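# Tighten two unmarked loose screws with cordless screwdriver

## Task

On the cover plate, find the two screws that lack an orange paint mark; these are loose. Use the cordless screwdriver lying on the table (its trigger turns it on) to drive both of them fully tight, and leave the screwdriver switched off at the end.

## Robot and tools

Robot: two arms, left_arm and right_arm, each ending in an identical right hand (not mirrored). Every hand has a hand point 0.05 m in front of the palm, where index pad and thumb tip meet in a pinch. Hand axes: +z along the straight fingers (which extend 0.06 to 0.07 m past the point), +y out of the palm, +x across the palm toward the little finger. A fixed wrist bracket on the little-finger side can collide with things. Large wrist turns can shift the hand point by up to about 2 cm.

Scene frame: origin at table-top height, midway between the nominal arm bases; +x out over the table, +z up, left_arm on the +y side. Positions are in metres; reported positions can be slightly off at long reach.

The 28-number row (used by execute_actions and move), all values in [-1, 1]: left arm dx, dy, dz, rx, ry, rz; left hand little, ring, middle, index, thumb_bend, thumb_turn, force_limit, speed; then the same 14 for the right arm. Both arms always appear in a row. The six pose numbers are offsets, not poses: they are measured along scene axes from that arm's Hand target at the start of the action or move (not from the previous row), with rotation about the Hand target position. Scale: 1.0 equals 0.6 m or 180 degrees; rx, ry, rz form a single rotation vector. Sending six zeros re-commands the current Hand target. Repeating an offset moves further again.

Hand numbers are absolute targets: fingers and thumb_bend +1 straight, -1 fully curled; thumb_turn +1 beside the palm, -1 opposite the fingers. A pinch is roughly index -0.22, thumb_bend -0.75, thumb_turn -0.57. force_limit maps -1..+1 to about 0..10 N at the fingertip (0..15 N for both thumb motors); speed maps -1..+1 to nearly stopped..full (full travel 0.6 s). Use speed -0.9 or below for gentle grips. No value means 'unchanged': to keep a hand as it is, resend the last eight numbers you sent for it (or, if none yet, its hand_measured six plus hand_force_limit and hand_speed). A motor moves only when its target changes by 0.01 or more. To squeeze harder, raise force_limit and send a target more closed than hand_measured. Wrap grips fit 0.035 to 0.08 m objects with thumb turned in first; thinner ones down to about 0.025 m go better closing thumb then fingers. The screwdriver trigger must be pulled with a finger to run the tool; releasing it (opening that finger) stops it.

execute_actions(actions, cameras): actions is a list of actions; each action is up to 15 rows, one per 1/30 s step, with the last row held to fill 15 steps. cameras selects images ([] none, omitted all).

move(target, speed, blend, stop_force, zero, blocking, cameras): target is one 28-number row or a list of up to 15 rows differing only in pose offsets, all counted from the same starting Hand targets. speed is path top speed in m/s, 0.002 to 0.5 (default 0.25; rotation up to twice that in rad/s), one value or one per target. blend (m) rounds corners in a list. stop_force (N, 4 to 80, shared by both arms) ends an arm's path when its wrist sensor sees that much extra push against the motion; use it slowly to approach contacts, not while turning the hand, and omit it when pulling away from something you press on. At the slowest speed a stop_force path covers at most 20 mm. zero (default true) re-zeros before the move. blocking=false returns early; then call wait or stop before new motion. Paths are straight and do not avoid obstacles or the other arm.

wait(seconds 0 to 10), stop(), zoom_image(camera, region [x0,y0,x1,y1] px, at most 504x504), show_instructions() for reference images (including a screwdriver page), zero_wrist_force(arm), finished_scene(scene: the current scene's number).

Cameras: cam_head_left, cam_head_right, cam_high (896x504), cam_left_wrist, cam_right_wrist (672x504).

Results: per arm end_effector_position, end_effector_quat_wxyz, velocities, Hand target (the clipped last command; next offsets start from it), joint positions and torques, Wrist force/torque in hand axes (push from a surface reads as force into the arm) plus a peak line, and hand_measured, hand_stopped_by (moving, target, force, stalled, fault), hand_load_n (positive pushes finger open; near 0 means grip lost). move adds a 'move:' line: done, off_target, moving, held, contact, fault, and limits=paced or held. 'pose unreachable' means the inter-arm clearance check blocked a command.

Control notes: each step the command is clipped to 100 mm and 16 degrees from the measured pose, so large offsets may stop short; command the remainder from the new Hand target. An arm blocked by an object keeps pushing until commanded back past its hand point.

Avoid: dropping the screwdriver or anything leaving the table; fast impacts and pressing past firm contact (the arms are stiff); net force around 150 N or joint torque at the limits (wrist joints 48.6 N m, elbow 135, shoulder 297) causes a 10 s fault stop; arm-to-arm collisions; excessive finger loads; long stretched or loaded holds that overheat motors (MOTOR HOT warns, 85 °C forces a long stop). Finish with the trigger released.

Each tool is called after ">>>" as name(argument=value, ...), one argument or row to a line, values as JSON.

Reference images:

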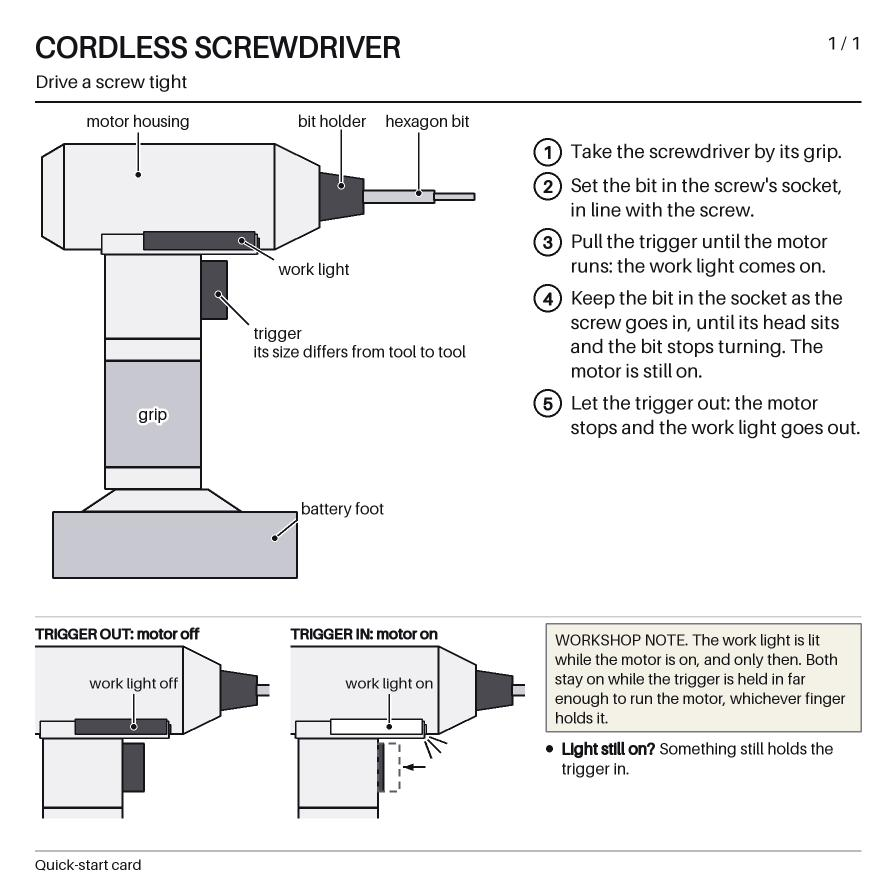

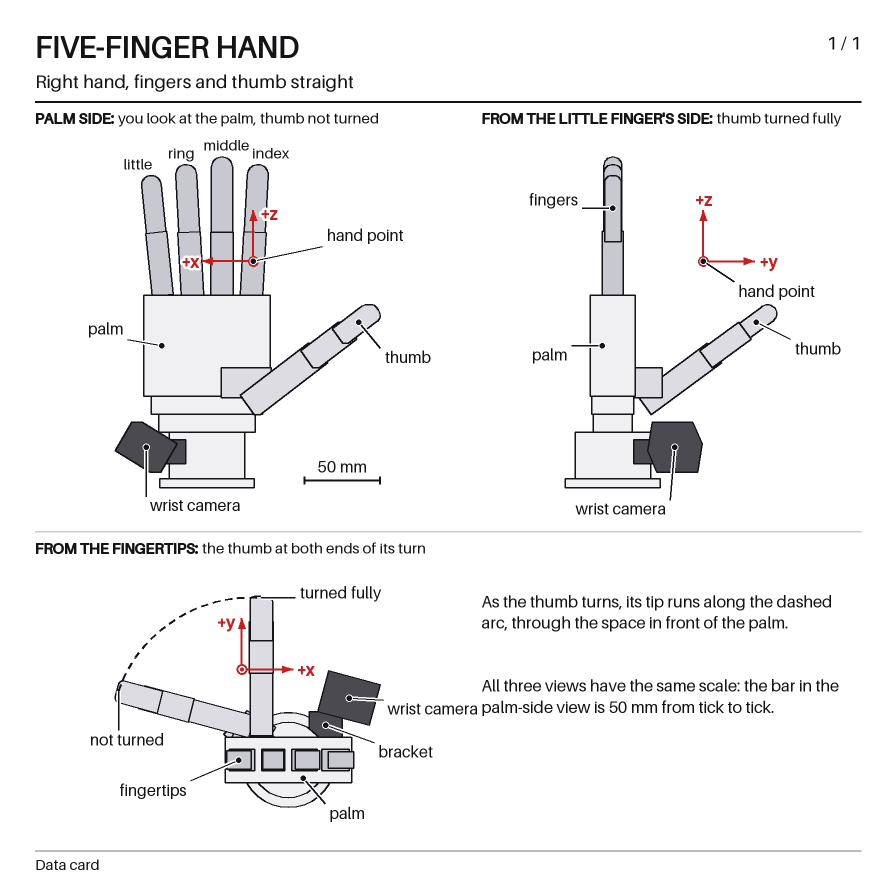

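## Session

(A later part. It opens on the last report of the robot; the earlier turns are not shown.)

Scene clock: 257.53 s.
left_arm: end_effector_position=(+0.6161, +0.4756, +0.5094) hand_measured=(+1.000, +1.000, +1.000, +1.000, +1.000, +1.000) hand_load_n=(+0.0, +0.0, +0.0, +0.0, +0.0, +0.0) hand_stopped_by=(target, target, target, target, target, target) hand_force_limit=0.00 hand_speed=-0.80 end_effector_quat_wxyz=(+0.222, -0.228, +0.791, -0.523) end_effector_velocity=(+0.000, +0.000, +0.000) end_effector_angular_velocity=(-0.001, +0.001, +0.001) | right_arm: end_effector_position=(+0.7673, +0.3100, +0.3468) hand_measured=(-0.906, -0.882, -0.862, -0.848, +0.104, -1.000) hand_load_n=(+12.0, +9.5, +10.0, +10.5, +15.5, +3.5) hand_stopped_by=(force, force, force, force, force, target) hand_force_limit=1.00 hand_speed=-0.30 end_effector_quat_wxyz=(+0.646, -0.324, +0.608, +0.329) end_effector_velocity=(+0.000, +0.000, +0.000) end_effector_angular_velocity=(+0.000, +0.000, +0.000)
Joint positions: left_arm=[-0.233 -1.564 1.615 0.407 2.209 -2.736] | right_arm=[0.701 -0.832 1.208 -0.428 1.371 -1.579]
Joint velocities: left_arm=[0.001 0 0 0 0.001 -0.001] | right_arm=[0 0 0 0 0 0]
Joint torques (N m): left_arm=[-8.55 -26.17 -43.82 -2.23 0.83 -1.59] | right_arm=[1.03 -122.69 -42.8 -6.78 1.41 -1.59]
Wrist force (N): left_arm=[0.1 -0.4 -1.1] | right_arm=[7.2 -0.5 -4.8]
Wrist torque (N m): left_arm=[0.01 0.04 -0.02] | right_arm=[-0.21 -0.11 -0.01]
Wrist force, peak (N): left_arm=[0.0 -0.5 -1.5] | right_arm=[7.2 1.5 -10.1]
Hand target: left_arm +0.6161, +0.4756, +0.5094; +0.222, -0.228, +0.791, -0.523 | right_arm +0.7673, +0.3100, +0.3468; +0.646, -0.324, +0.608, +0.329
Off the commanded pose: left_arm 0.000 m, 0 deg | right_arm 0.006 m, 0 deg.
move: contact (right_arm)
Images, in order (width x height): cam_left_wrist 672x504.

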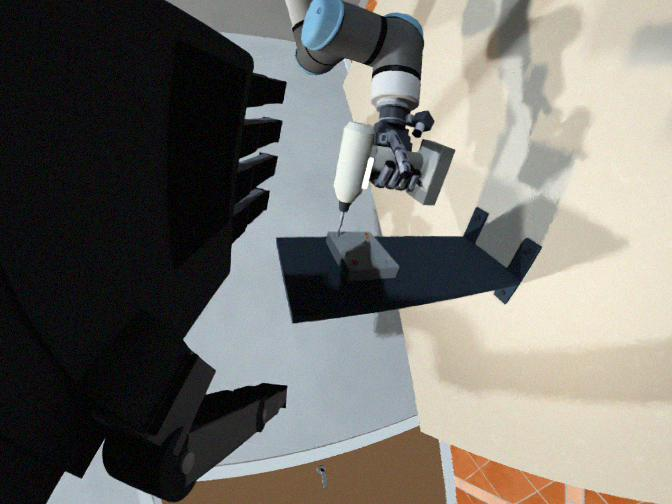

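>>> move(
  target=[
    [0,0,0,0,0,0,1,1,1,1,1,1,0,-0.8,-0.002687,-0.001973,0,0,0,0,-0.99,-0.99,-1,-1,-1,-1,1,-0.3],
    [0,0,0,0,0,0,1,1,1,1,1,1,0,-0.8,-0.00057,-0.00485,0,0,0,0,-0.99,-0.99,-1,-1,-1,-1,1,-0.3],
  ],
  speed=0.015,
  cameras=[],
)

>>> move(
  target=[0,0,0,0,0,0,1,1,1,1,1,1,0,-0.8,0.0094,0.0069,0,0,0,0,-0.99,-0.99,-1,-1,-1,-1,1,-0.3],
  speed=0.002,
  stop_force=4,
  cameras=["cam_left_wrist"],
)

>>> zoom_image(
  camera="cam_left_wrist",
  region=[328, 216, 352, 240],
)

Scene clock: 258.63 s.
left_arm: end_effector_position=(+0.6161, +0.4756, +0.5094) hand_measured=(+1.000, +1.000, +1.000, +1.000, +1.000, +1.000) hand_load_n=(+0.0, +0.0, +0.0, +0.0, +0.0, -0.5) hand_stopped_by=(target, target, target, target, target, target) hand_force_limit=0.00 hand_speed=-0.80 end_effector_quat_wxyz=(+0.222, -0.228, +0.791, -0.523) end_effector_velocity=(+0.000, +0.000, +0.000) end_effector_angular_velocity=(+0.000, +0.001, +0.000) | right_arm: end_effector_position=(+0.7670, +0.3071, +0.3468) hand_measured=(-0.906, -0.882, -0.862, -0.848, +0.104, -1.000) hand_load_n=(+12.0, +9.5, +9.5, +10.5, +15.5, +3.5) hand_stopped_by=(force, force, force, force, force, target) hand_force_limit=1.00 hand_speed=-0.30 end_effector_quat_wxyz=(+0.646, -0.324, +0.608, +0.329) end_effector_velocity=(+0.000, +0.000, +0.000) end_effector_angular_velocity=(-0.001, +0.001, +0.000)
Joint positions: left_arm=[-0.233 -1.564 1.615 0.407 2.209 -2.736] | right_arm=[0.699 -0.836 1.216 -0.431 1.369 -1.579]
Joint velocities: left_arm=[0 -0.001 0 0.001 0 -0.001] | right_arm=[0 0 0 0.001 0 0]
Joint torques (N m): left_arm=[-10.68 -27.19 -44.09 -2 0.47 -1.82] | right_arm=[-7.29 -117.24 -44.22 -6.5 0.07 1.08]
Wrist force (N): left_arm=[-0.1 -0.6 -1.6] | right_arm=[7.1 -1.6 -1.8]
Wrist torque (N m): left_arm=[0.01 0.08 -0.04] | right_arm=[-0.35 -0.05 0.02]
Wrist force, peak (N): left_arm=[-0.5 -0.4 -1.7] | right_arm=[7.2 -0.4 -5.2]
Hand target: left_arm +0.6161, +0.4756, +0.5094; +0.222, -0.228, +0.791, -0.523 | right_arm +0.7670, +0.3071, +0.3468; +0.646, -0.324, +0.608, +0.329
Off the commanded pose: left_arm 0.000 m, 0 deg | right_arm 0.000 m, 0 deg.
move: done
No camera images: "cameras" was empty.

Scene clock: 260.90 s.
left_arm: end_effector_position=(+0.6161, +0.4756, +0.5094) hand_measured=(+1.000, +1.000, +1.000, +1.000, +1.000, +1.000) hand_load_n=(-0.5, +0.0, +0.0, +0.0, +0.0, +0.0) hand_stopped_by=(target, target, target, target, target, target) hand_force_limit=0.00 hand_speed=-0.80 end_effector_quat_wxyz=(+0.222, -0.228, +0.791, -0.523) end_effector_velocity=(+0.000, -0.001, +0.000) end_effector_angular_velocity=(+0.000, -0.001, -0.002) | right_arm: end_effector_position=(+0.7690, +0.3086, +0.3468) hand_measured=(-0.906, -0.882, -0.862, -0.848, +0.104, -1.000) hand_load_n=(+12.0, +9.5, +9.5, +10.5, +15.5, +3.5) hand_stopped_by=(force, force, force, force, force, target) hand_force_limit=1.00 hand_speed=-0.30 end_effector_quat_wxyz=(+0.646, -0.324, +0.608, +0.329) end_effector_velocity=(+0.000, +0.000, -0.001) end_effector_angular_velocity=(-0.001, +0.001, +0.000)
Joint positions: left_arm=[-0.233 -1.564 1.615 0.407 2.209 -2.736] | right_arm=[0.699 -0.832 1.209 -0.428 1.369 -1.579]
Joint velocities: left_arm=[-0.001 0 0 0 0.001 0.001] | right_arm=[0 0.001 0 0.001 0 0]
Joint torques (N m): left_arm=[-12.3 -25.87 -43.87 -2.08 0.44 -1.43] | right_arm=[-11.79 -121.32 -42.79 -6.24 2.24 1.64]
Wrist force (N): left_arm=[-0.2 -0.2 -1.2] | right_arm=[6.1 0.2 -4.1]
Wrist torque (N m): left_arm=[0.04 0.08 -0.03] | right_arm=[-0.27 -0.16 -0.11]
Wrist force, peak (N): left_arm=[0.4 -0.6 -1.6] | right_arm=[7.2 1.6 -8.8]
Hand target: left_arm +0.6161, +0.4756, +0.5094; +0.222, -0.228, +0.791, -0.523 | right_arm +0.7690, +0.3086, +0.3468; +0.646, -0.324, +0.608, +0.329
Off the commanded pose: left_arm 0.000 m, 0 deg | right_arm 0.005 m, 0 deg.
move: contact (right_arm)
Images, in order (width x height): cam_left_wrist 672x504.

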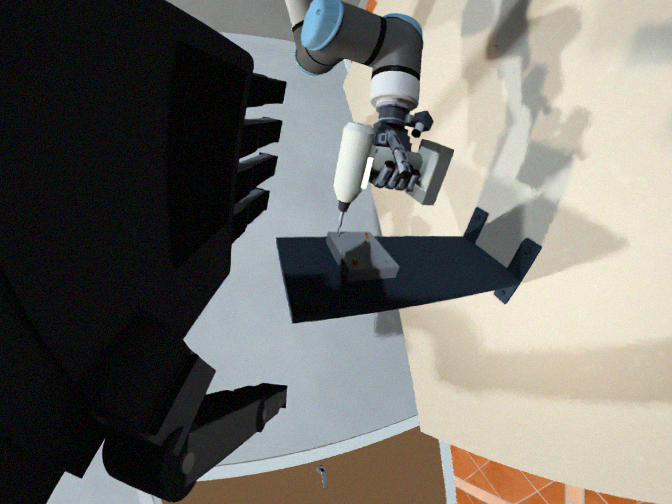

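Scaled by 21.000 from the camera's 672x504 image, which has a finer 960x720 frame.

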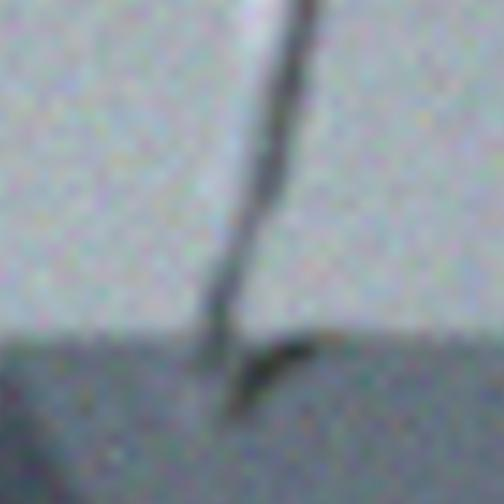

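>>> move(
  target=[0,0,0,0,0,0,1,1,1,1,1,1,0,-0.8,0.01074,0.0079,0,0,0,0,-0.99,-0.99,-1,-1,-1,-1,1,-0.3],
  speed=0.002,
  stop_force=4,
  cameras=["cam_left_wrist"],
)

Scene clock: 262.27 s.
left_arm: end_effector_position=(+0.6161, +0.4756, +0.5094) hand_measured=(+1.000, +1.000, +1.000, +1.000, +1.000, +1.000) hand_load_n=(+0.0, -0.5, +0.0, +0.0, +0.0, +0.0) hand_stopped_by=(target, target, target, target, target, target) hand_force_limit=0.00 hand_speed=-0.80 end_effector_quat_wxyz=(+0.222, -0.228, +0.791, -0.523) end_effector_velocity=(+0.000, +0.000, +0.001) end_effector_angular_velocity=(+0.001, -0.002, +0.000) | right_arm: end_effector_position=(+0.7691, +0.3087, +0.3468) hand_measured=(-0.906, -0.882, -0.862, -0.848, +0.104, -1.000) hand_load_n=(+12.0, +10.0, +9.5, +10.5, +15.5, +3.5) hand_stopped_by=(force, force, force, force, force, target) hand_force_limit=1.00 hand_speed=-0.30 end_effector_quat_wxyz=(+0.646, -0.324, +0.608, +0.329) end_effector_velocity=(+0.000, +0.000, +0.001) end_effector_angular_velocity=(+0.000, +0.000, +0.000)
Joint positions: left_arm=[-0.233 -1.564 1.615 0.407 2.209 -2.736] | right_arm=[0.699 -0.832 1.208 -0.428 1.369 -1.579]
Joint velocities: left_arm=[0 -0.001 0 -0.001 -0.001 0.001] | right_arm=[0 -0.001 0 0 0 0]
Joint torques (N m): left_arm=[-12.51 -27.68 -45.09 -2.02 0.82 -1.55] | right_arm=[-11.07 -118.93 -48.67 -6.57 1.73 1.72]
Wrist force (N): left_arm=[-0.1 -0.1 -1.1] | right_arm=[7.5 1.7 -10.5]
Wrist torque (N m): left_arm=[0.05 0.07 -0.02] | right_arm=[0.03 -0.14 -0.08]
Wrist force, peak (N): left_arm=[0.0 -0.3 -1.7] | right_arm=[8.7 3.3 -14.3]
Hand target: left_arm +0.6161, +0.4756, +0.5094; +0.222, -0.228, +0.791, -0.523 | right_arm +0.7691, +0.3087, +0.3468; +0.646, -0.324, +0.608, +0.329
Off the commanded pose: left_arm 0.000 m, 0 deg | right_arm 0.008 m, 0 deg.
move: contact (right_arm)
Images, in order (width x height): cam_left_wrist 672x504.

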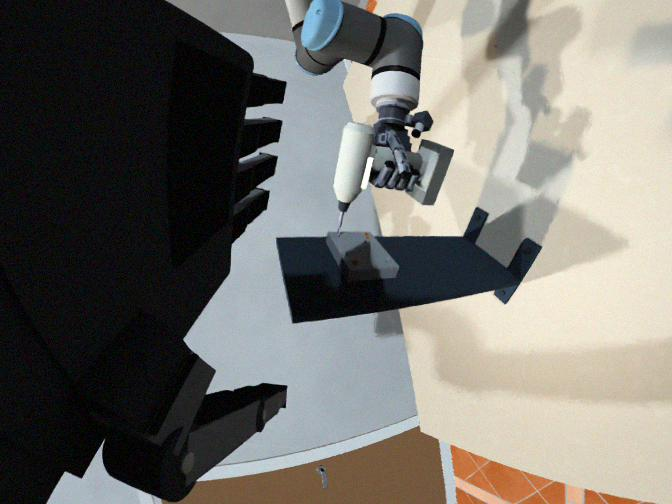

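>>> zoom_image(
  camera="cam_left_wrist",
  region=[328, 216, 352, 240],
)

>>> zoom_image(
  camera="cam_left_wrist",
  region=[320, 180, 410, 290],
)

>>> zoom_image(
  camera="cam_left_wrist",
  region=[310, 100, 450, 240],
)

Scaled by 21.000 from the camera's 672x504 image, which has a finer 960x720 frame.

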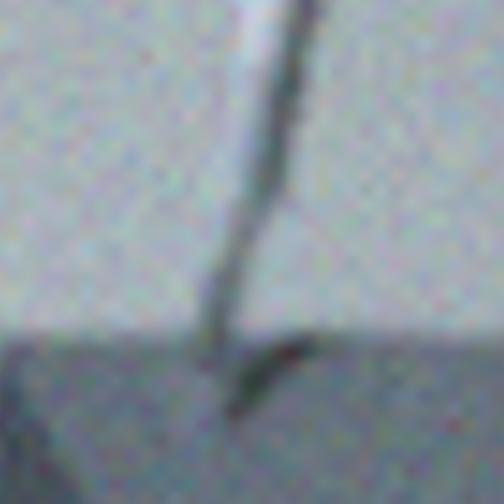

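Scaled by 4.582 from the camera's 672x504 image, which has a finer 960x720 frame.

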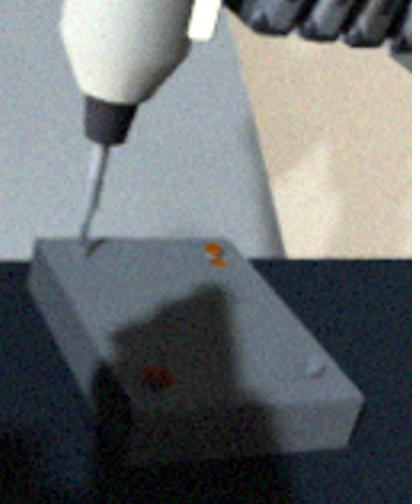

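Scaled by 3.600 from the camera's 672x504 image, which has a finer 960x720 frame.

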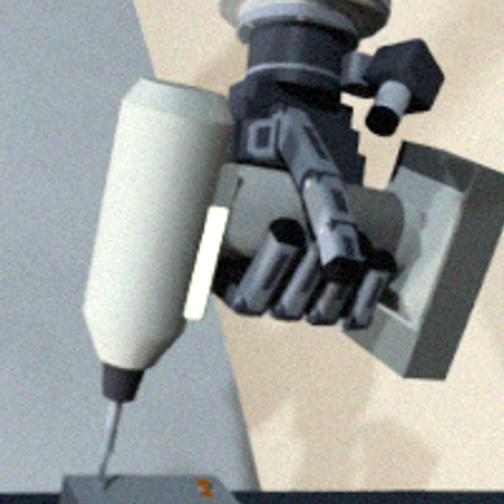

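>>> move(
  target=[0,0,0,0,0,0,1,1,1,1,1,1,0,-0.8,-0.0336,-0.0247,0,0,0,0,-0.99,-0.99,-1,-0.2,-1,-1,1,-0.3],
  speed=0.03,
  cameras=["cam_left_wrist","cam_high"],
)

>>> zoom_image(
  camera="cam_left_wrist",
  region=[320, 220, 410, 290],
)

>>> zoom_image(
  camera="cam_left_wrist",
  region=[328, 216, 352, 240],
)

>>> zoom_image(
  camera="cam_left_wrist",
  region=[376, 246, 400, 270],
)

>>> zoom_image(
  camera="cam_high",
  region=[420, 160, 476, 216],
)

Scene clock: 263.97 s.
left_arm: end_effector_position=(+0.6161, +0.4756, +0.5094) hand_measured=(+1.000, +1.000, +1.000, +1.000, +1.000, +1.000) hand_load_n=(+0.0, +0.0, +0.0, -0.5, +0.0, -0.5) hand_stopped_by=(target, target, target, target, target, target) hand_force_limit=0.00 hand_speed=-0.80 end_effector_quat_wxyz=(+0.222, -0.228, +0.791, -0.523) end_effector_velocity=(+0.000, +0.000, -0.001) end_effector_angular_velocity=(-0.001, +0.001, +0.001) | right_arm: end_effector_position=(+0.7488, +0.2938, +0.3469) hand_measured=(-0.906, -0.882, -0.862, -0.200, +0.104, -1.000) hand_load_n=(+10.5, +9.5, +11.5, +0.0, +13.5, +5.5) hand_stopped_by=(force, force, force, target, force, target) hand_force_limit=1.00 hand_speed=-0.30 end_effector_quat_wxyz=(+0.646, -0.324, +0.608, +0.329) end_effector_velocity=(+0.001, +0.001, +0.000) end_effector_angular_velocity=(+0.000, +0.000, +0.000)
Joint positions: left_arm=[-0.233 -1.564 1.615 0.407 2.209 -2.736] | right_arm=[0.702 -0.87 1.277 -0.458 1.372 -1.579]
Joint velocities: left_arm=[0.001 0.001 0 0 0 -0.001] | right_arm=[0 0.001 -0.003 0.002 0 0]
Joint torques (N m): left_arm=[-13.18 -25.41 -45.5 -2.2 0.65 -1.8] | right_arm=[8.13 -99.7 -51.82 -1.42 1.39 -2.08]
Wrist force (N): left_arm=[0.2 -0.2 -1.3] | right_arm=[6.7 -1.3 -1.8]
Wrist torque (N m): left_arm=[0.05 0.03 -0.01] | right_arm=[-0.29 -0.01 0.00]
Wrist force, peak (N): left_arm=[-0.1 -0.2 -1.7] | right_arm=[8.8 2.6 -13.6]
Hand target: left_arm +0.6161, +0.4756, +0.5094; +0.222, -0.228, +0.791, -0.523 | right_arm +0.7489, +0.2938, +0.3468; +0.646, -0.324, +0.608, +0.329
Off the commanded pose: left_arm 0.000 m, 0 deg | right_arm 0.000 m, 0 deg.
move: done
Images, in order (width x height): cam_high 896x504, cam_left_wrist 672x504.

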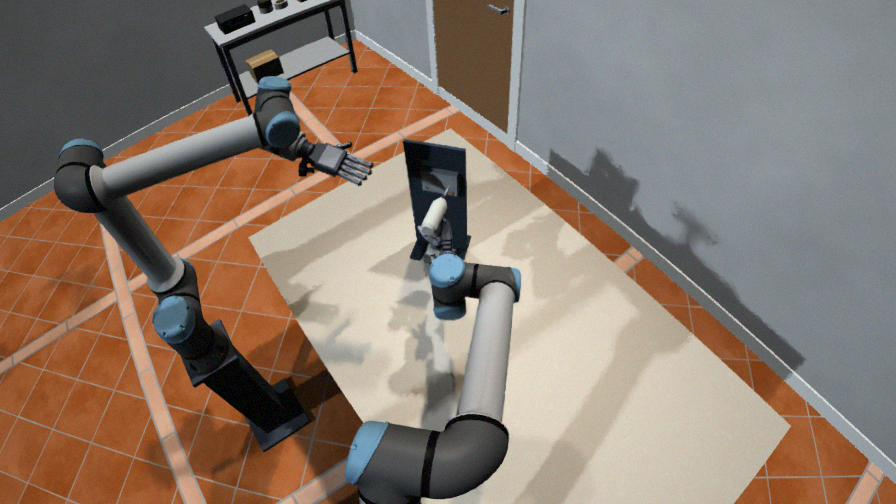

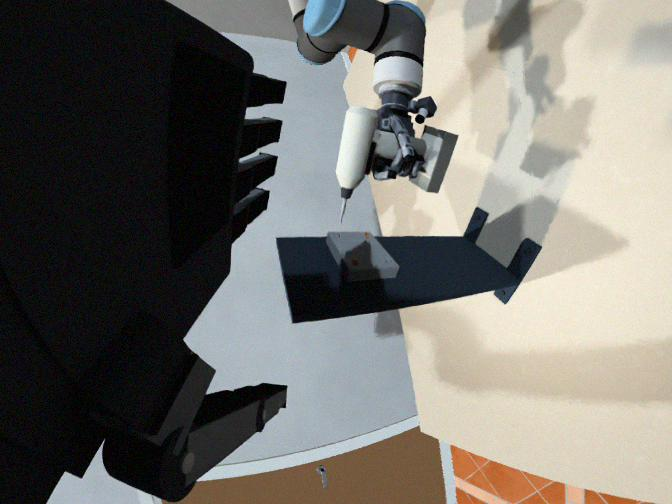

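Scaled by 5.600 from the camera's 672x504 image, which has a finer 960x720 frame.

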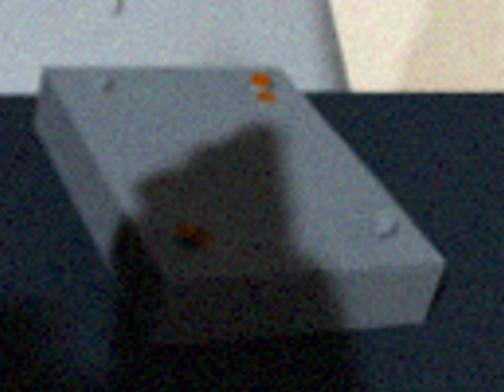

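Scaled by 21.000 from the camera's 672x504 image, which has a finer 960x720 frame.

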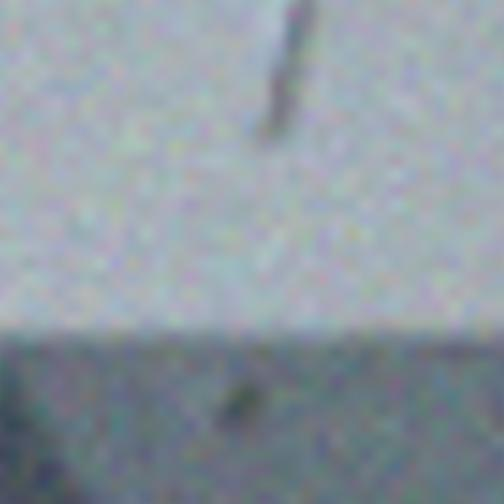

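Scaled by 21.000 from the camera's 672x504 image, which has a finer 960x720 frame.

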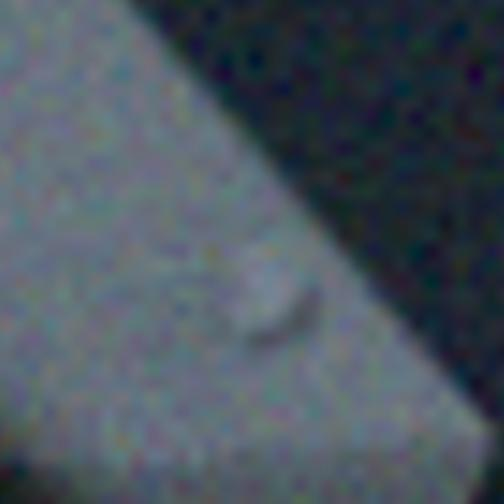

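Scaled by 9.000.

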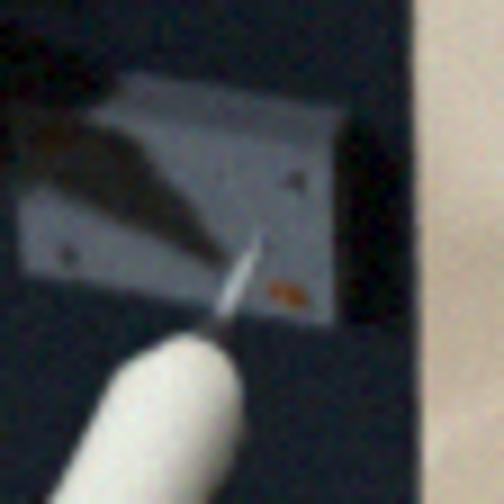

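>>> zoom_image(
  camera="cam_left_wrist",
  region=[355, 224, 379, 248],
)

>>> zoom_image(
  camera="cam_left_wrist",
  region=[342, 250, 366, 274],
)

>>> zoom_image(
  camera="cam_high",
  region=[442, 170, 466, 194],
)

Scaled by 21.000 from the camera's 672x504 image, which has a finer 960x720 frame.

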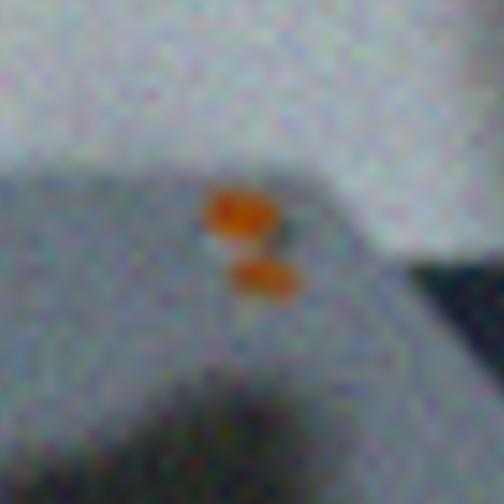

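Scaled by 21.000 from the camera's 672x504 image, which has a finer 960x720 frame.

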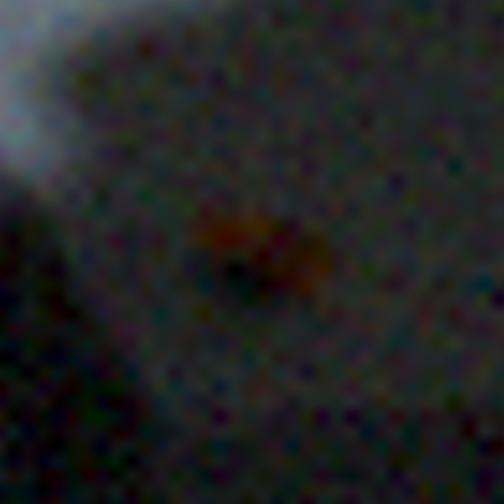

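Scaled by 21.000.

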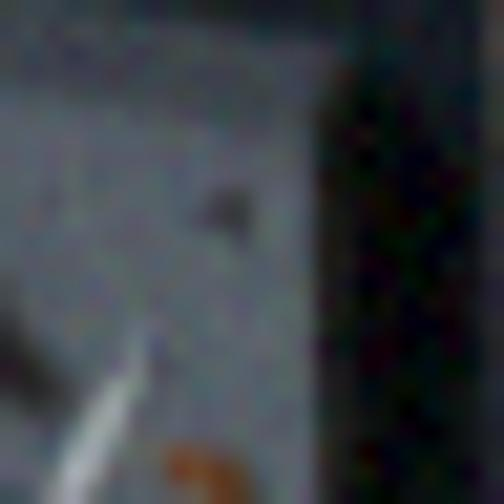

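>>> move(
  target=[0,0,0,0,0,0,1,1,1,1,1,1,0,-0.8,0,0,-0.0833,0,0,0,-0.99,-0.99,-1,-0.2,-1,-1,1,-0.3],
  speed=0.06,
  cameras=["cam_left_wrist","cam_high"],
)

>>> zoom_image(
  camera="cam_left_wrist",
  region=[320, 220, 410, 290],
)

>>> zoom_image(
  camera="cam_high",
  region=[420, 160, 476, 216],
)

Scene clock: 265.53 s.
left_arm: end_effector_position=(+0.6161, +0.4756, +0.5094) hand_measured=(+1.000, +1.000, +1.000, +1.000, +1.000, +1.000) hand_load_n=(+0.0, +0.0, +0.0, +0.0, +0.0, +0.0) hand_stopped_by=(target, target, target, target, target, target) hand_force_limit=0.00 hand_speed=-0.80 end_effector_quat_wxyz=(+0.222, -0.228, +0.791, -0.523) end_effector_velocity=(+0.000, +0.000, +0.000) end_effector_angular_velocity=(+0.001, +0.000, +0.000) | right_arm: end_effector_position=(+0.7489, +0.2939, +0.2966) hand_measured=(-0.906, -0.882, -0.862, -0.200, +0.104, -1.000) hand_load_n=(+10.5, +10.0, +11.5, +0.0, +13.5, +5.5) hand_stopped_by=(force, force, force, target, force, target) hand_force_limit=1.00 hand_speed=-0.30 end_effector_quat_wxyz=(+0.646, -0.324, +0.608, +0.329) end_effector_velocity=(+0.000, +0.000, +0.004) end_effector_angular_velocity=(+0.000, -0.001, +0.000)
Joint positions: left_arm=[-0.233 -1.564 1.615 0.407 2.209 -2.736] | right_arm=[0.702 -0.834 1.309 -0.526 1.372 -1.579]
Joint velocities: left_arm=[0 0 0 0 -0.001 0.001] | right_arm=[0 -0.003 -0.002 0.005 0 0]
Joint torques (N m): left_arm=[-12.31 -28.32 -45.41 -1.56 0.64 -1.84] | right_arm=[-12.12 -120.87 -50.84 -1.56 1.15 -1.32]
Wrist force (N): left_arm=[0.1 -0.2 -0.9] | right_arm=[6.3 -1.6 -1.8]
Wrist torque (N m): left_arm=[0.02 0.02 -0.01] | right_arm=[-0.33 0.06 -0.03]
Wrist force, peak (N): left_arm=[-0.3 -0.4 -1.6] | right_arm=[8.5 -1.4 -2.1]
Hand target: left_arm +0.6161, +0.4756, +0.5094; +0.222, -0.228, +0.791, -0.523 | right_arm +0.7489, +0.2939, +0.2969; +0.646, -0.324, +0.608, +0.329
Off the commanded pose: left_arm 0.000 m, 0 deg | right_arm 0.000 m, 0 deg.
move: done
Images, in order (width x height): cam_high 896x504, cam_left_wrist 672x504.

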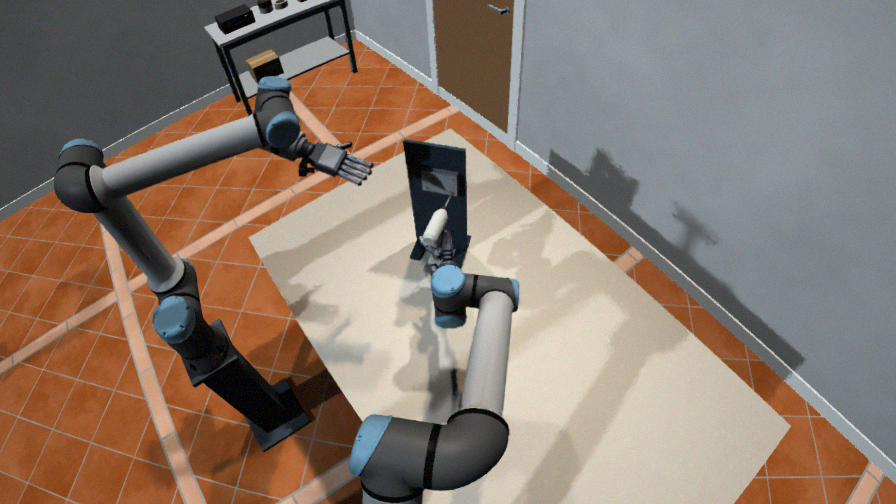

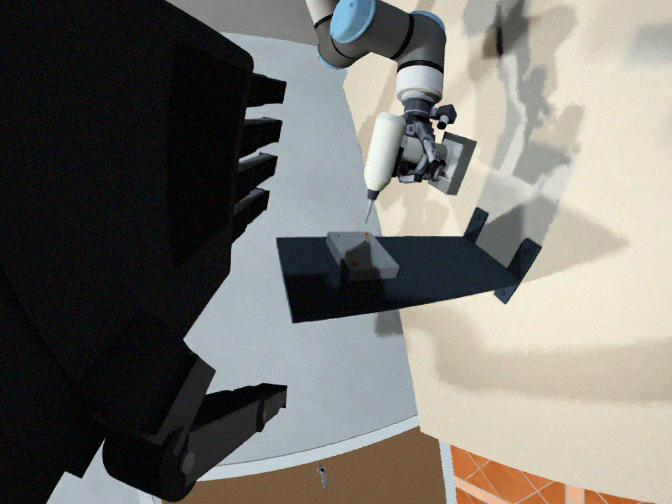

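Scaled by 5.600 from the camera's 672x504 image, which has a finer 960x720 frame.

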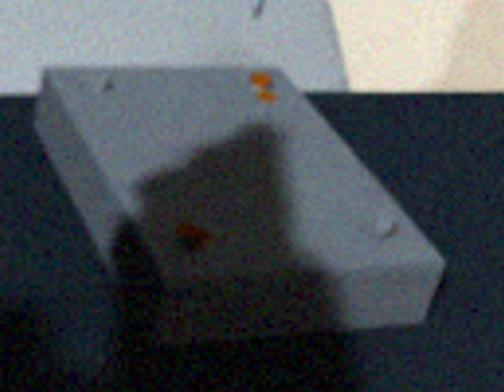

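Scaled by 9.000.

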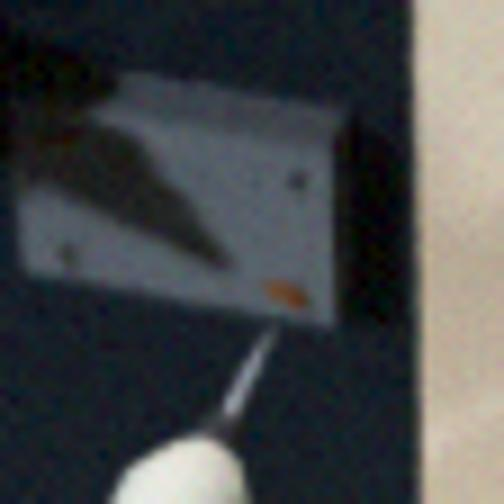

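>>> move(
  target=[
    [0,0,0,0,0,0,1,1,1,1,1,1,0,-0.8,0,0,-0.0083,0,0,0,-0.99,-0.99,-1,-0.2,-1,-1,1,-0.3],
    [0,0,0,0,0,0,1,1,1,1,1,1,0,-0.8,0.0242,0.0178,-0.0083,0,0,0,-0.99,-0.99,-1,-0.2,-1,-1,1,-0.3],
  ],
  speed=0.02,
  cameras=[],
)

>>> move(
  target=[0,0,0,0,0,0,1,1,1,1,1,1,0,-0.8,0.0161,0.01184,0,0,0,0,-0.99,-0.99,-1,-0.2,-1,-1,1,-0.3],
  speed=0.004,
  stop_force=4,
  cameras=["cam_left_wrist","cam_high"],
)

>>> zoom_image(
  camera="cam_left_wrist",
  region=[355, 224, 379, 248],
)

>>> zoom_image(
  camera="cam_high",
  region=[440, 180, 464, 204],
)

Scene clock: 267.33 s.
left_arm: end_effector_position=(+0.6161, +0.4756, +0.5094) hand_measured=(+1.000, +1.000, +1.000, +1.000, +1.000, +1.000) hand_load_n=(+0.0, +0.0, +0.0, +0.0, +0.0, +0.0) hand_stopped_by=(target, target, target, target, target, target) hand_force_limit=0.00 hand_speed=-0.80 end_effector_quat_wxyz=(+0.222, -0.228, +0.791, -0.523) end_effector_velocity=(+0.000, -0.001, +0.000) end_effector_angular_velocity=(+0.000, -0.001, -0.001) | right_arm: end_effector_position=(+0.7635, +0.3046, +0.2918) hand_measured=(-0.906, -0.882, -0.862, -0.200, +0.104, -1.000) hand_load_n=(+10.5, +10.0, +11.5, +0.0, +14.0, +5.5) hand_stopped_by=(force, force, force, target, force, target) hand_force_limit=1.00 hand_speed=-0.30 end_effector_quat_wxyz=(+0.646, -0.324, +0.608, +0.329) end_effector_velocity=(-0.001, -0.001, -0.002) end_effector_angular_velocity=(-0.002, +0.002, +0.000)
Joint positions: left_arm=[-0.233 -1.564 1.615 0.407 2.209 -2.736] | right_arm=[0.7 -0.804 1.263 -0.511 1.369 -1.579]
Joint velocities: left_arm=[-0.001 0 0 0 0 0] | right_arm=[0 -0.001 0.004 -0.001 0 0]
Joint torques (N m): left_arm=[-11.14 -27.39 -44.76 -1.82 1.07 -1.77] | right_arm=[-9.87 -123.76 -40.17 -6.07 -0.87 1.97]
Wrist force (N): left_arm=[-0.2 -0.2 -1.1] | right_arm=[7.1 -1.8 -1.7]
Wrist torque (N m): left_arm=[0.03 0.08 -0.04] | right_arm=[-0.38 -0.04 0.01]
Wrist force, peak (N): left_arm=[-0.3 -0.7 -1.5] | right_arm=[8.2 -1.3 -2.8]
Hand target: left_arm +0.6161, +0.4756, +0.5094; +0.222, -0.228, +0.791, -0.523 | right_arm +0.7634, +0.3046, +0.2919; +0.646, -0.324, +0.608, +0.329
Off the commanded pose: left_arm 0.000 m, 0 deg | right_arm 0.000 m, 0 deg.
move: done
No camera images: "cameras" was empty.

Scene clock: 269.73 s.
left_arm: end_effector_position=(+0.6161, +0.4756, +0.5094) hand_measured=(+1.000, +1.000, +1.000, +1.000, +1.000, +1.000) hand_load_n=(+0.0, +0.0, +0.0, +0.0, +0.0, +0.0) hand_stopped_by=(target, target, target, target, target, target) hand_force_limit=0.00 hand_speed=-0.80 end_effector_quat_wxyz=(+0.222, -0.228, +0.791, -0.523) end_effector_velocity=(+0.000, +0.001, +0.000) end_effector_angular_velocity=(+0.000, +0.000, +0.001) | right_arm: end_effector_position=(+0.7680, +0.3080, +0.2919) hand_measured=(-0.906, -0.882, -0.862, -0.200, +0.104, -1.000) hand_load_n=(+11.0, +10.0, +11.5, +0.0, +14.0, +5.5) hand_stopped_by=(force, force, force, target, force, target) hand_force_limit=1.00 hand_speed=-0.30 end_effector_quat_wxyz=(+0.646, -0.324, +0.608, +0.329) end_effector_velocity=(+0.000, +0.000, +0.000) end_effector_angular_velocity=(+0.000, +0.000, +0.000)
Joint positions: left_arm=[-0.233 -1.564 1.615 0.407 2.209 -2.736] | right_arm=[0.699 -0.795 1.248 -0.504 1.369 -1.579]
Joint velocities: left_arm=[0.001 0 0 0 0 0.001] | right_arm=[0 0 0 0 0 0]
Joint torques (N m): left_arm=[-12.18 -30.12 -44.69 -1.94 0.75 -1.67] | right_arm=[-10.66 -122.48 -40.21 -6.51 1.37 2.07]
Wrist force (N): left_arm=[0.0 -0.6 -1.4] | right_arm=[6.3 -1.1 -3.6]
Wrist torque (N m): left_arm=[-0.01 0.06 -0.04] | right_arm=[-0.28 -0.12 -0.07]
Wrist force, peak (N): left_arm=[-0.3 -0.8 -1.7] | right_arm=[6.9 0.7 -9.6]
Hand target: left_arm +0.6161, +0.4756, +0.5094; +0.222, -0.228, +0.791, -0.523 | right_arm +0.7680, +0.3080, +0.2919; +0.646, -0.324, +0.608, +0.329
Off the commanded pose: left_arm 0.000 m, 0 deg | right_arm 0.006 m, 0 deg.
move: contact (right_arm)
Images, in order (width x height): cam_high 896x504, cam_left_wrist 672x504.

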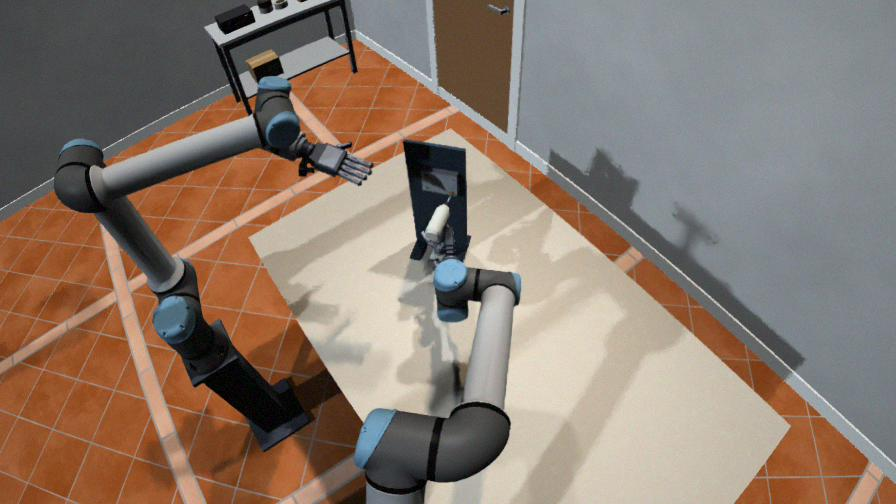

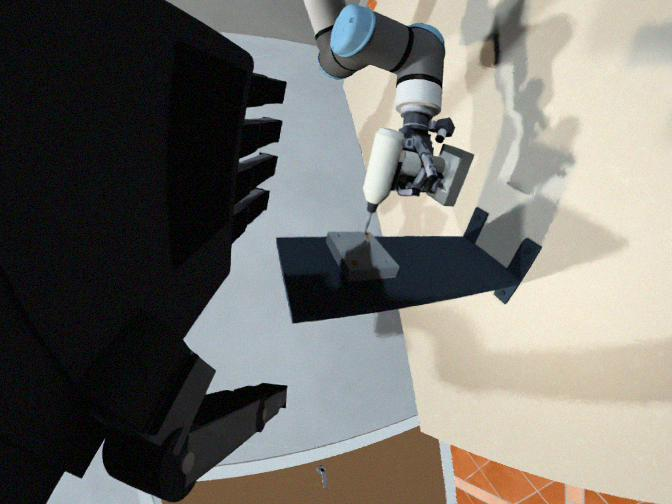

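Scaled by 21.000 from the camera's 672x504 image, which has a finer 960x720 frame.

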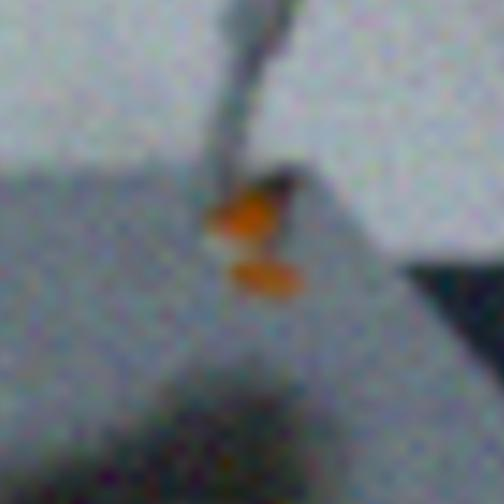

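Scaled by 21.000.

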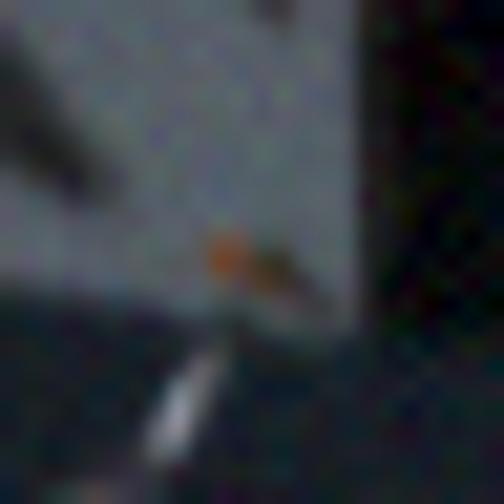

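>>> move(
  target=[
    [0,0,0,0,0,0,1,1,1,1,1,1,0,-0.8,-0.02686,-0.01974,0,0,0,0,-0.99,-0.99,-1,-0.2,-1,-1,1,-0.3],
    [0,0,0,0,0,0,1,1,1,1,1,1,0,-0.8,-0.10385,0.08501,0,0,0,0,-0.99,-0.99,-1,-0.2,-1,-1,1,-0.3],
  ],
  speed=0.06,
  cameras=["cam_left_wrist","cam_high"],
)

>>> zoom_image(
  camera="cam_left_wrist",
  region=[345, 210, 415, 280],
)

>>> zoom_image(
  camera="cam_high",
  region=[410, 160, 466, 216],
)

Scene clock: 272.13 s.
left_arm: end_effector_position=(+0.6161, +0.4756, +0.5094) hand_measured=(+1.000, +1.000, +1.000, +1.000, +1.000, +1.000) hand_load_n=(+0.0, +0.0, +0.0, +0.0, +0.0, +0.0) hand_stopped_by=(target, target, target, target, target, target) hand_force_limit=0.00 hand_speed=-0.80 end_effector_quat_wxyz=(+0.222, -0.228, +0.791, -0.523) end_effector_velocity=(+0.000, -0.001, +0.000) end_effector_angular_velocity=(+0.000, +0.000, -0.002) | right_arm: end_effector_position=(+0.7055, +0.3591, +0.2918) hand_measured=(-0.906, -0.882, -0.862, -0.200, +0.104, -1.000) hand_load_n=(+10.5, +10.0, +12.0, +0.0, +13.5, +5.5) hand_stopped_by=(force, force, force, target, force, target) hand_force_limit=1.00 hand_speed=-0.30 end_effector_quat_wxyz=(+0.646, -0.324, +0.608, +0.329) end_effector_velocity=(+0.002, -0.003, -0.003) end_effector_angular_velocity=(-0.003, +0.001, +0.001)
Joint positions: left_arm=[-0.233 -1.564 1.615 0.407 2.209 -2.736] | right_arm=[0.783 -0.783 1.224 -0.493 1.453 -1.583]
Joint velocities: left_arm=[-0.002 0 0 0 0 0] | right_arm=[-0.003 0 0.004 -0.001 -0.004 -0.001]
Joint torques (N m): left_arm=[-9.4 -28.74 -45.53 -1.55 0.72 -1.54] | right_arm=[-20.82 -129.15 -39.89 -6.27 -1.02 -1.3]
Wrist force (N): left_arm=[-0.2 0.1 -1.4] | right_arm=[7.0 -1.4 -1.9]
Wrist torque (N m): left_arm=[0.10 0.09 -0.03] | right_arm=[-0.29 -0.02 0.03]
Wrist force, peak (N): left_arm=[-0.5 -0.5 -1.7] | right_arm=[7.0 -2.3 -2.8]
Hand target: left_arm +0.6161, +0.4756, +0.5094; +0.222, -0.228, +0.791, -0.523 | right_arm +0.7057, +0.3589, +0.2919; +0.646, -0.324, +0.608, +0.329
Off the commanded pose: left_arm 0.000 m, 0 deg | right_arm 0.000 m, 0 deg.
move: done
Images, in order (width x height): cam_high 896x504, cam_left_wrist 672x504.

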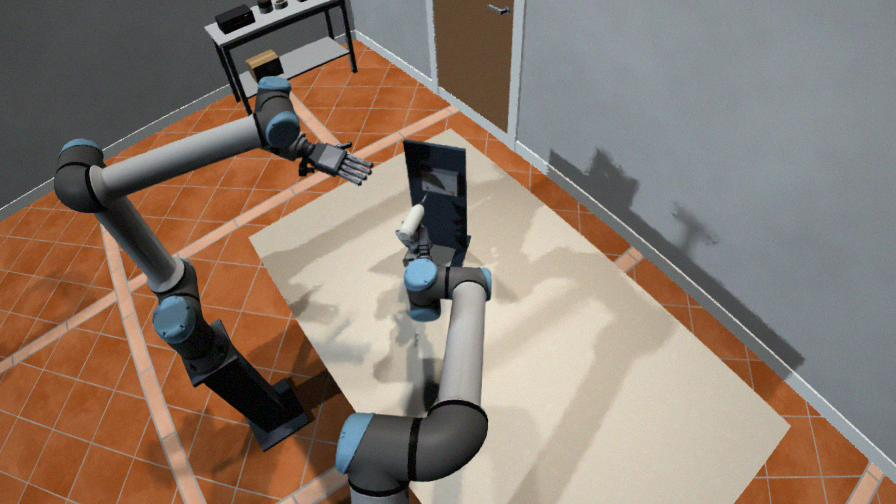

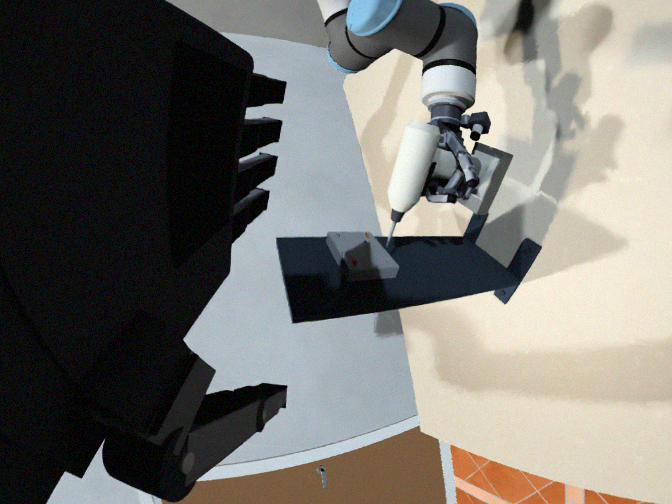

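Scaled by 7.200 from the camera's 672x504 image, which has a finer 960x720 frame.

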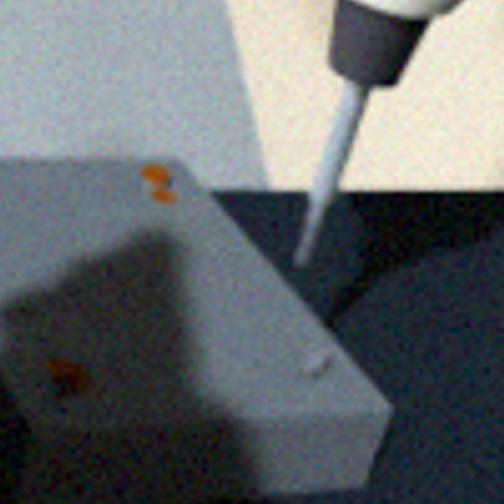

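Scaled by 9.000.

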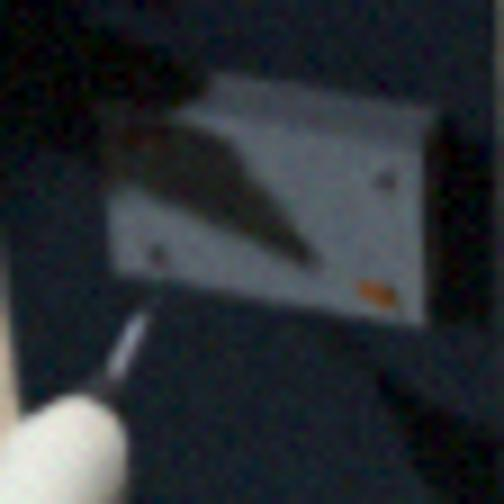

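>>> move(
  target=[0,0,0,0,0,0,1,1,1,1,1,1,0,-0.8,0.01343,0.00987,-0.0042,0,0,0,-0.99,-0.99,-1,-0.2,-1,-1,1,-0.3],
  speed=0.03,
  cameras=["cam_left_wrist","cam_high"],
)

>>> zoom_image(
  camera="cam_left_wrist",
  region=[370, 240, 406, 276],
)

>>> zoom_image(
  camera="cam_high",
  region=[410, 172, 440, 202],
)

Scene clock: 274.33 s.
left_arm: end_effector_position=(+0.6161, +0.4756, +0.5094) hand_measured=(+1.000, +1.000, +1.000, +1.000, +1.000, +1.000) hand_load_n=(+0.0, +0.0, +0.0, +0.0, +0.0, +0.0) hand_stopped_by=(target, target, target, target, target, target) hand_force_limit=0.00 hand_speed=-0.80 end_effector_quat_wxyz=(+0.222, -0.228, +0.791, -0.523) end_effector_velocity=(+0.000, +0.001, +0.000) end_effector_angular_velocity=(+0.000, +0.000, +0.001) | right_arm: end_effector_position=(+0.7138, +0.3649, +0.2893) hand_measured=(-0.906, -0.882, -0.862, -0.200, +0.104, -1.000) hand_load_n=(+10.5, +9.5, +11.5, +0.0, +13.5, +5.5) hand_stopped_by=(force, force, force, target, force, target) hand_force_limit=1.00 hand_speed=-0.30 end_effector_quat_wxyz=(+0.646, -0.324, +0.608, +0.329) end_effector_velocity=(-0.001, -0.001, +0.001) end_effector_angular_velocity=(+0.001, +0.000, +0.000)
Joint positions: left_arm=[-0.233 -1.564 1.615 0.407 2.209 -2.736] | right_arm=[0.781 -0.766 1.198 -0.483 1.451 -1.583]
Joint velocities: left_arm=[0.001 0 0 0 0 0] | right_arm=[0 -0.003 0.004 -0.002 0 0]
Joint torques (N m): left_arm=[-10.33 -24.88 -46.06 -2.31 0.33 -1.3] | right_arm=[-6.55 -123.8 -39.15 -5.32 -0.31 1.73]
Wrist force (N): left_arm=[0.1 -0.7 -1.6] | right_arm=[6.5 -1.3 -1.7]
Wrist torque (N m): left_arm=[-0.01 0.05 -0.03] | right_arm=[-0.29 0.04 0.00]
Wrist force, peak (N): left_arm=[0.1 -0.7 -1.6] | right_arm=[7.3 -1.6 -1.8]
Hand target: left_arm +0.6161, +0.4756, +0.5094; +0.222, -0.228, +0.791, -0.523 | right_arm +0.7138, +0.3648, +0.2894; +0.646, -0.324, +0.608, +0.329
Off the commanded pose: left_arm 0.000 m, 0 deg | right_arm 0.000 m, 0 deg.
move: done
Images, in order (width x height): cam_high 896x504, cam_left_wrist 672x504.

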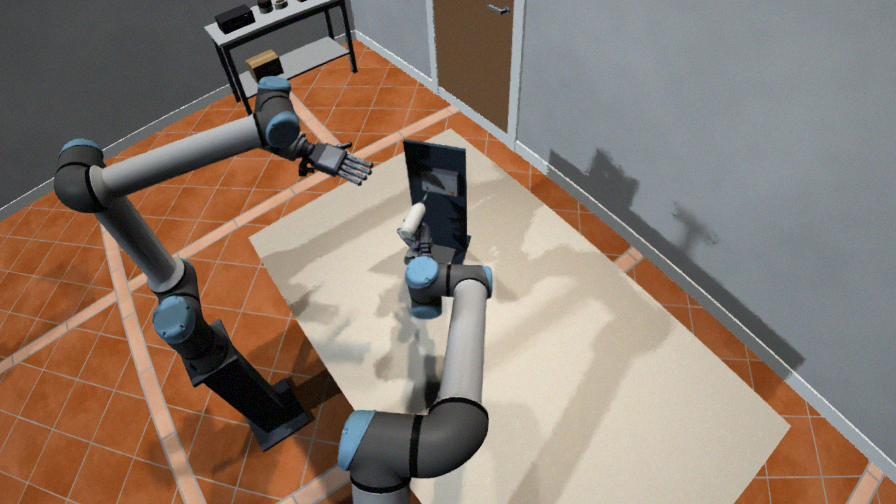

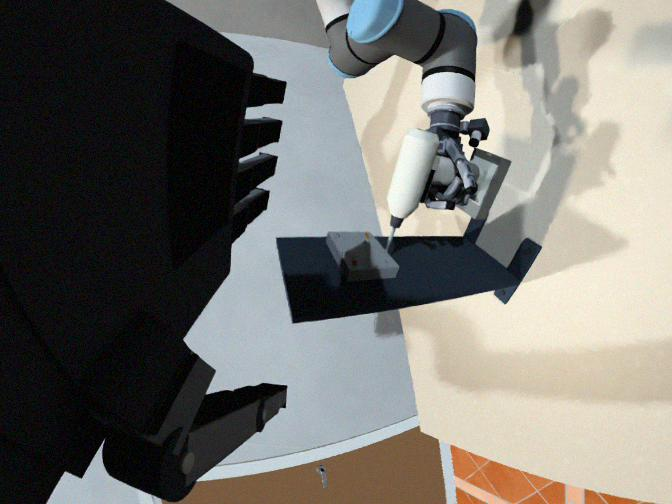

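Scaled by 14.000 from the camera's 672x504 image, which has a finer 960x720 frame.

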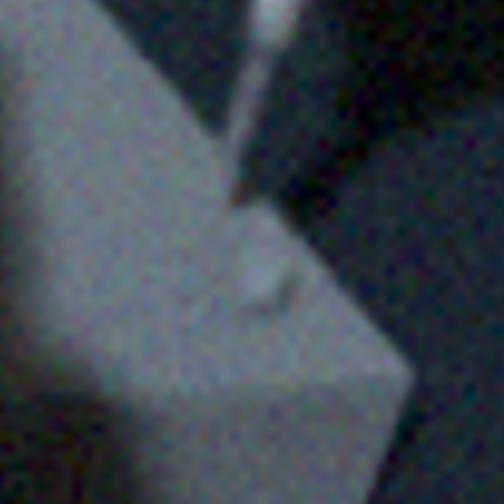

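Scaled by 16.800.

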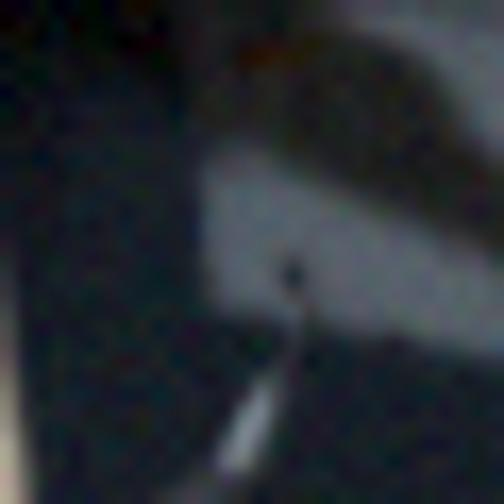

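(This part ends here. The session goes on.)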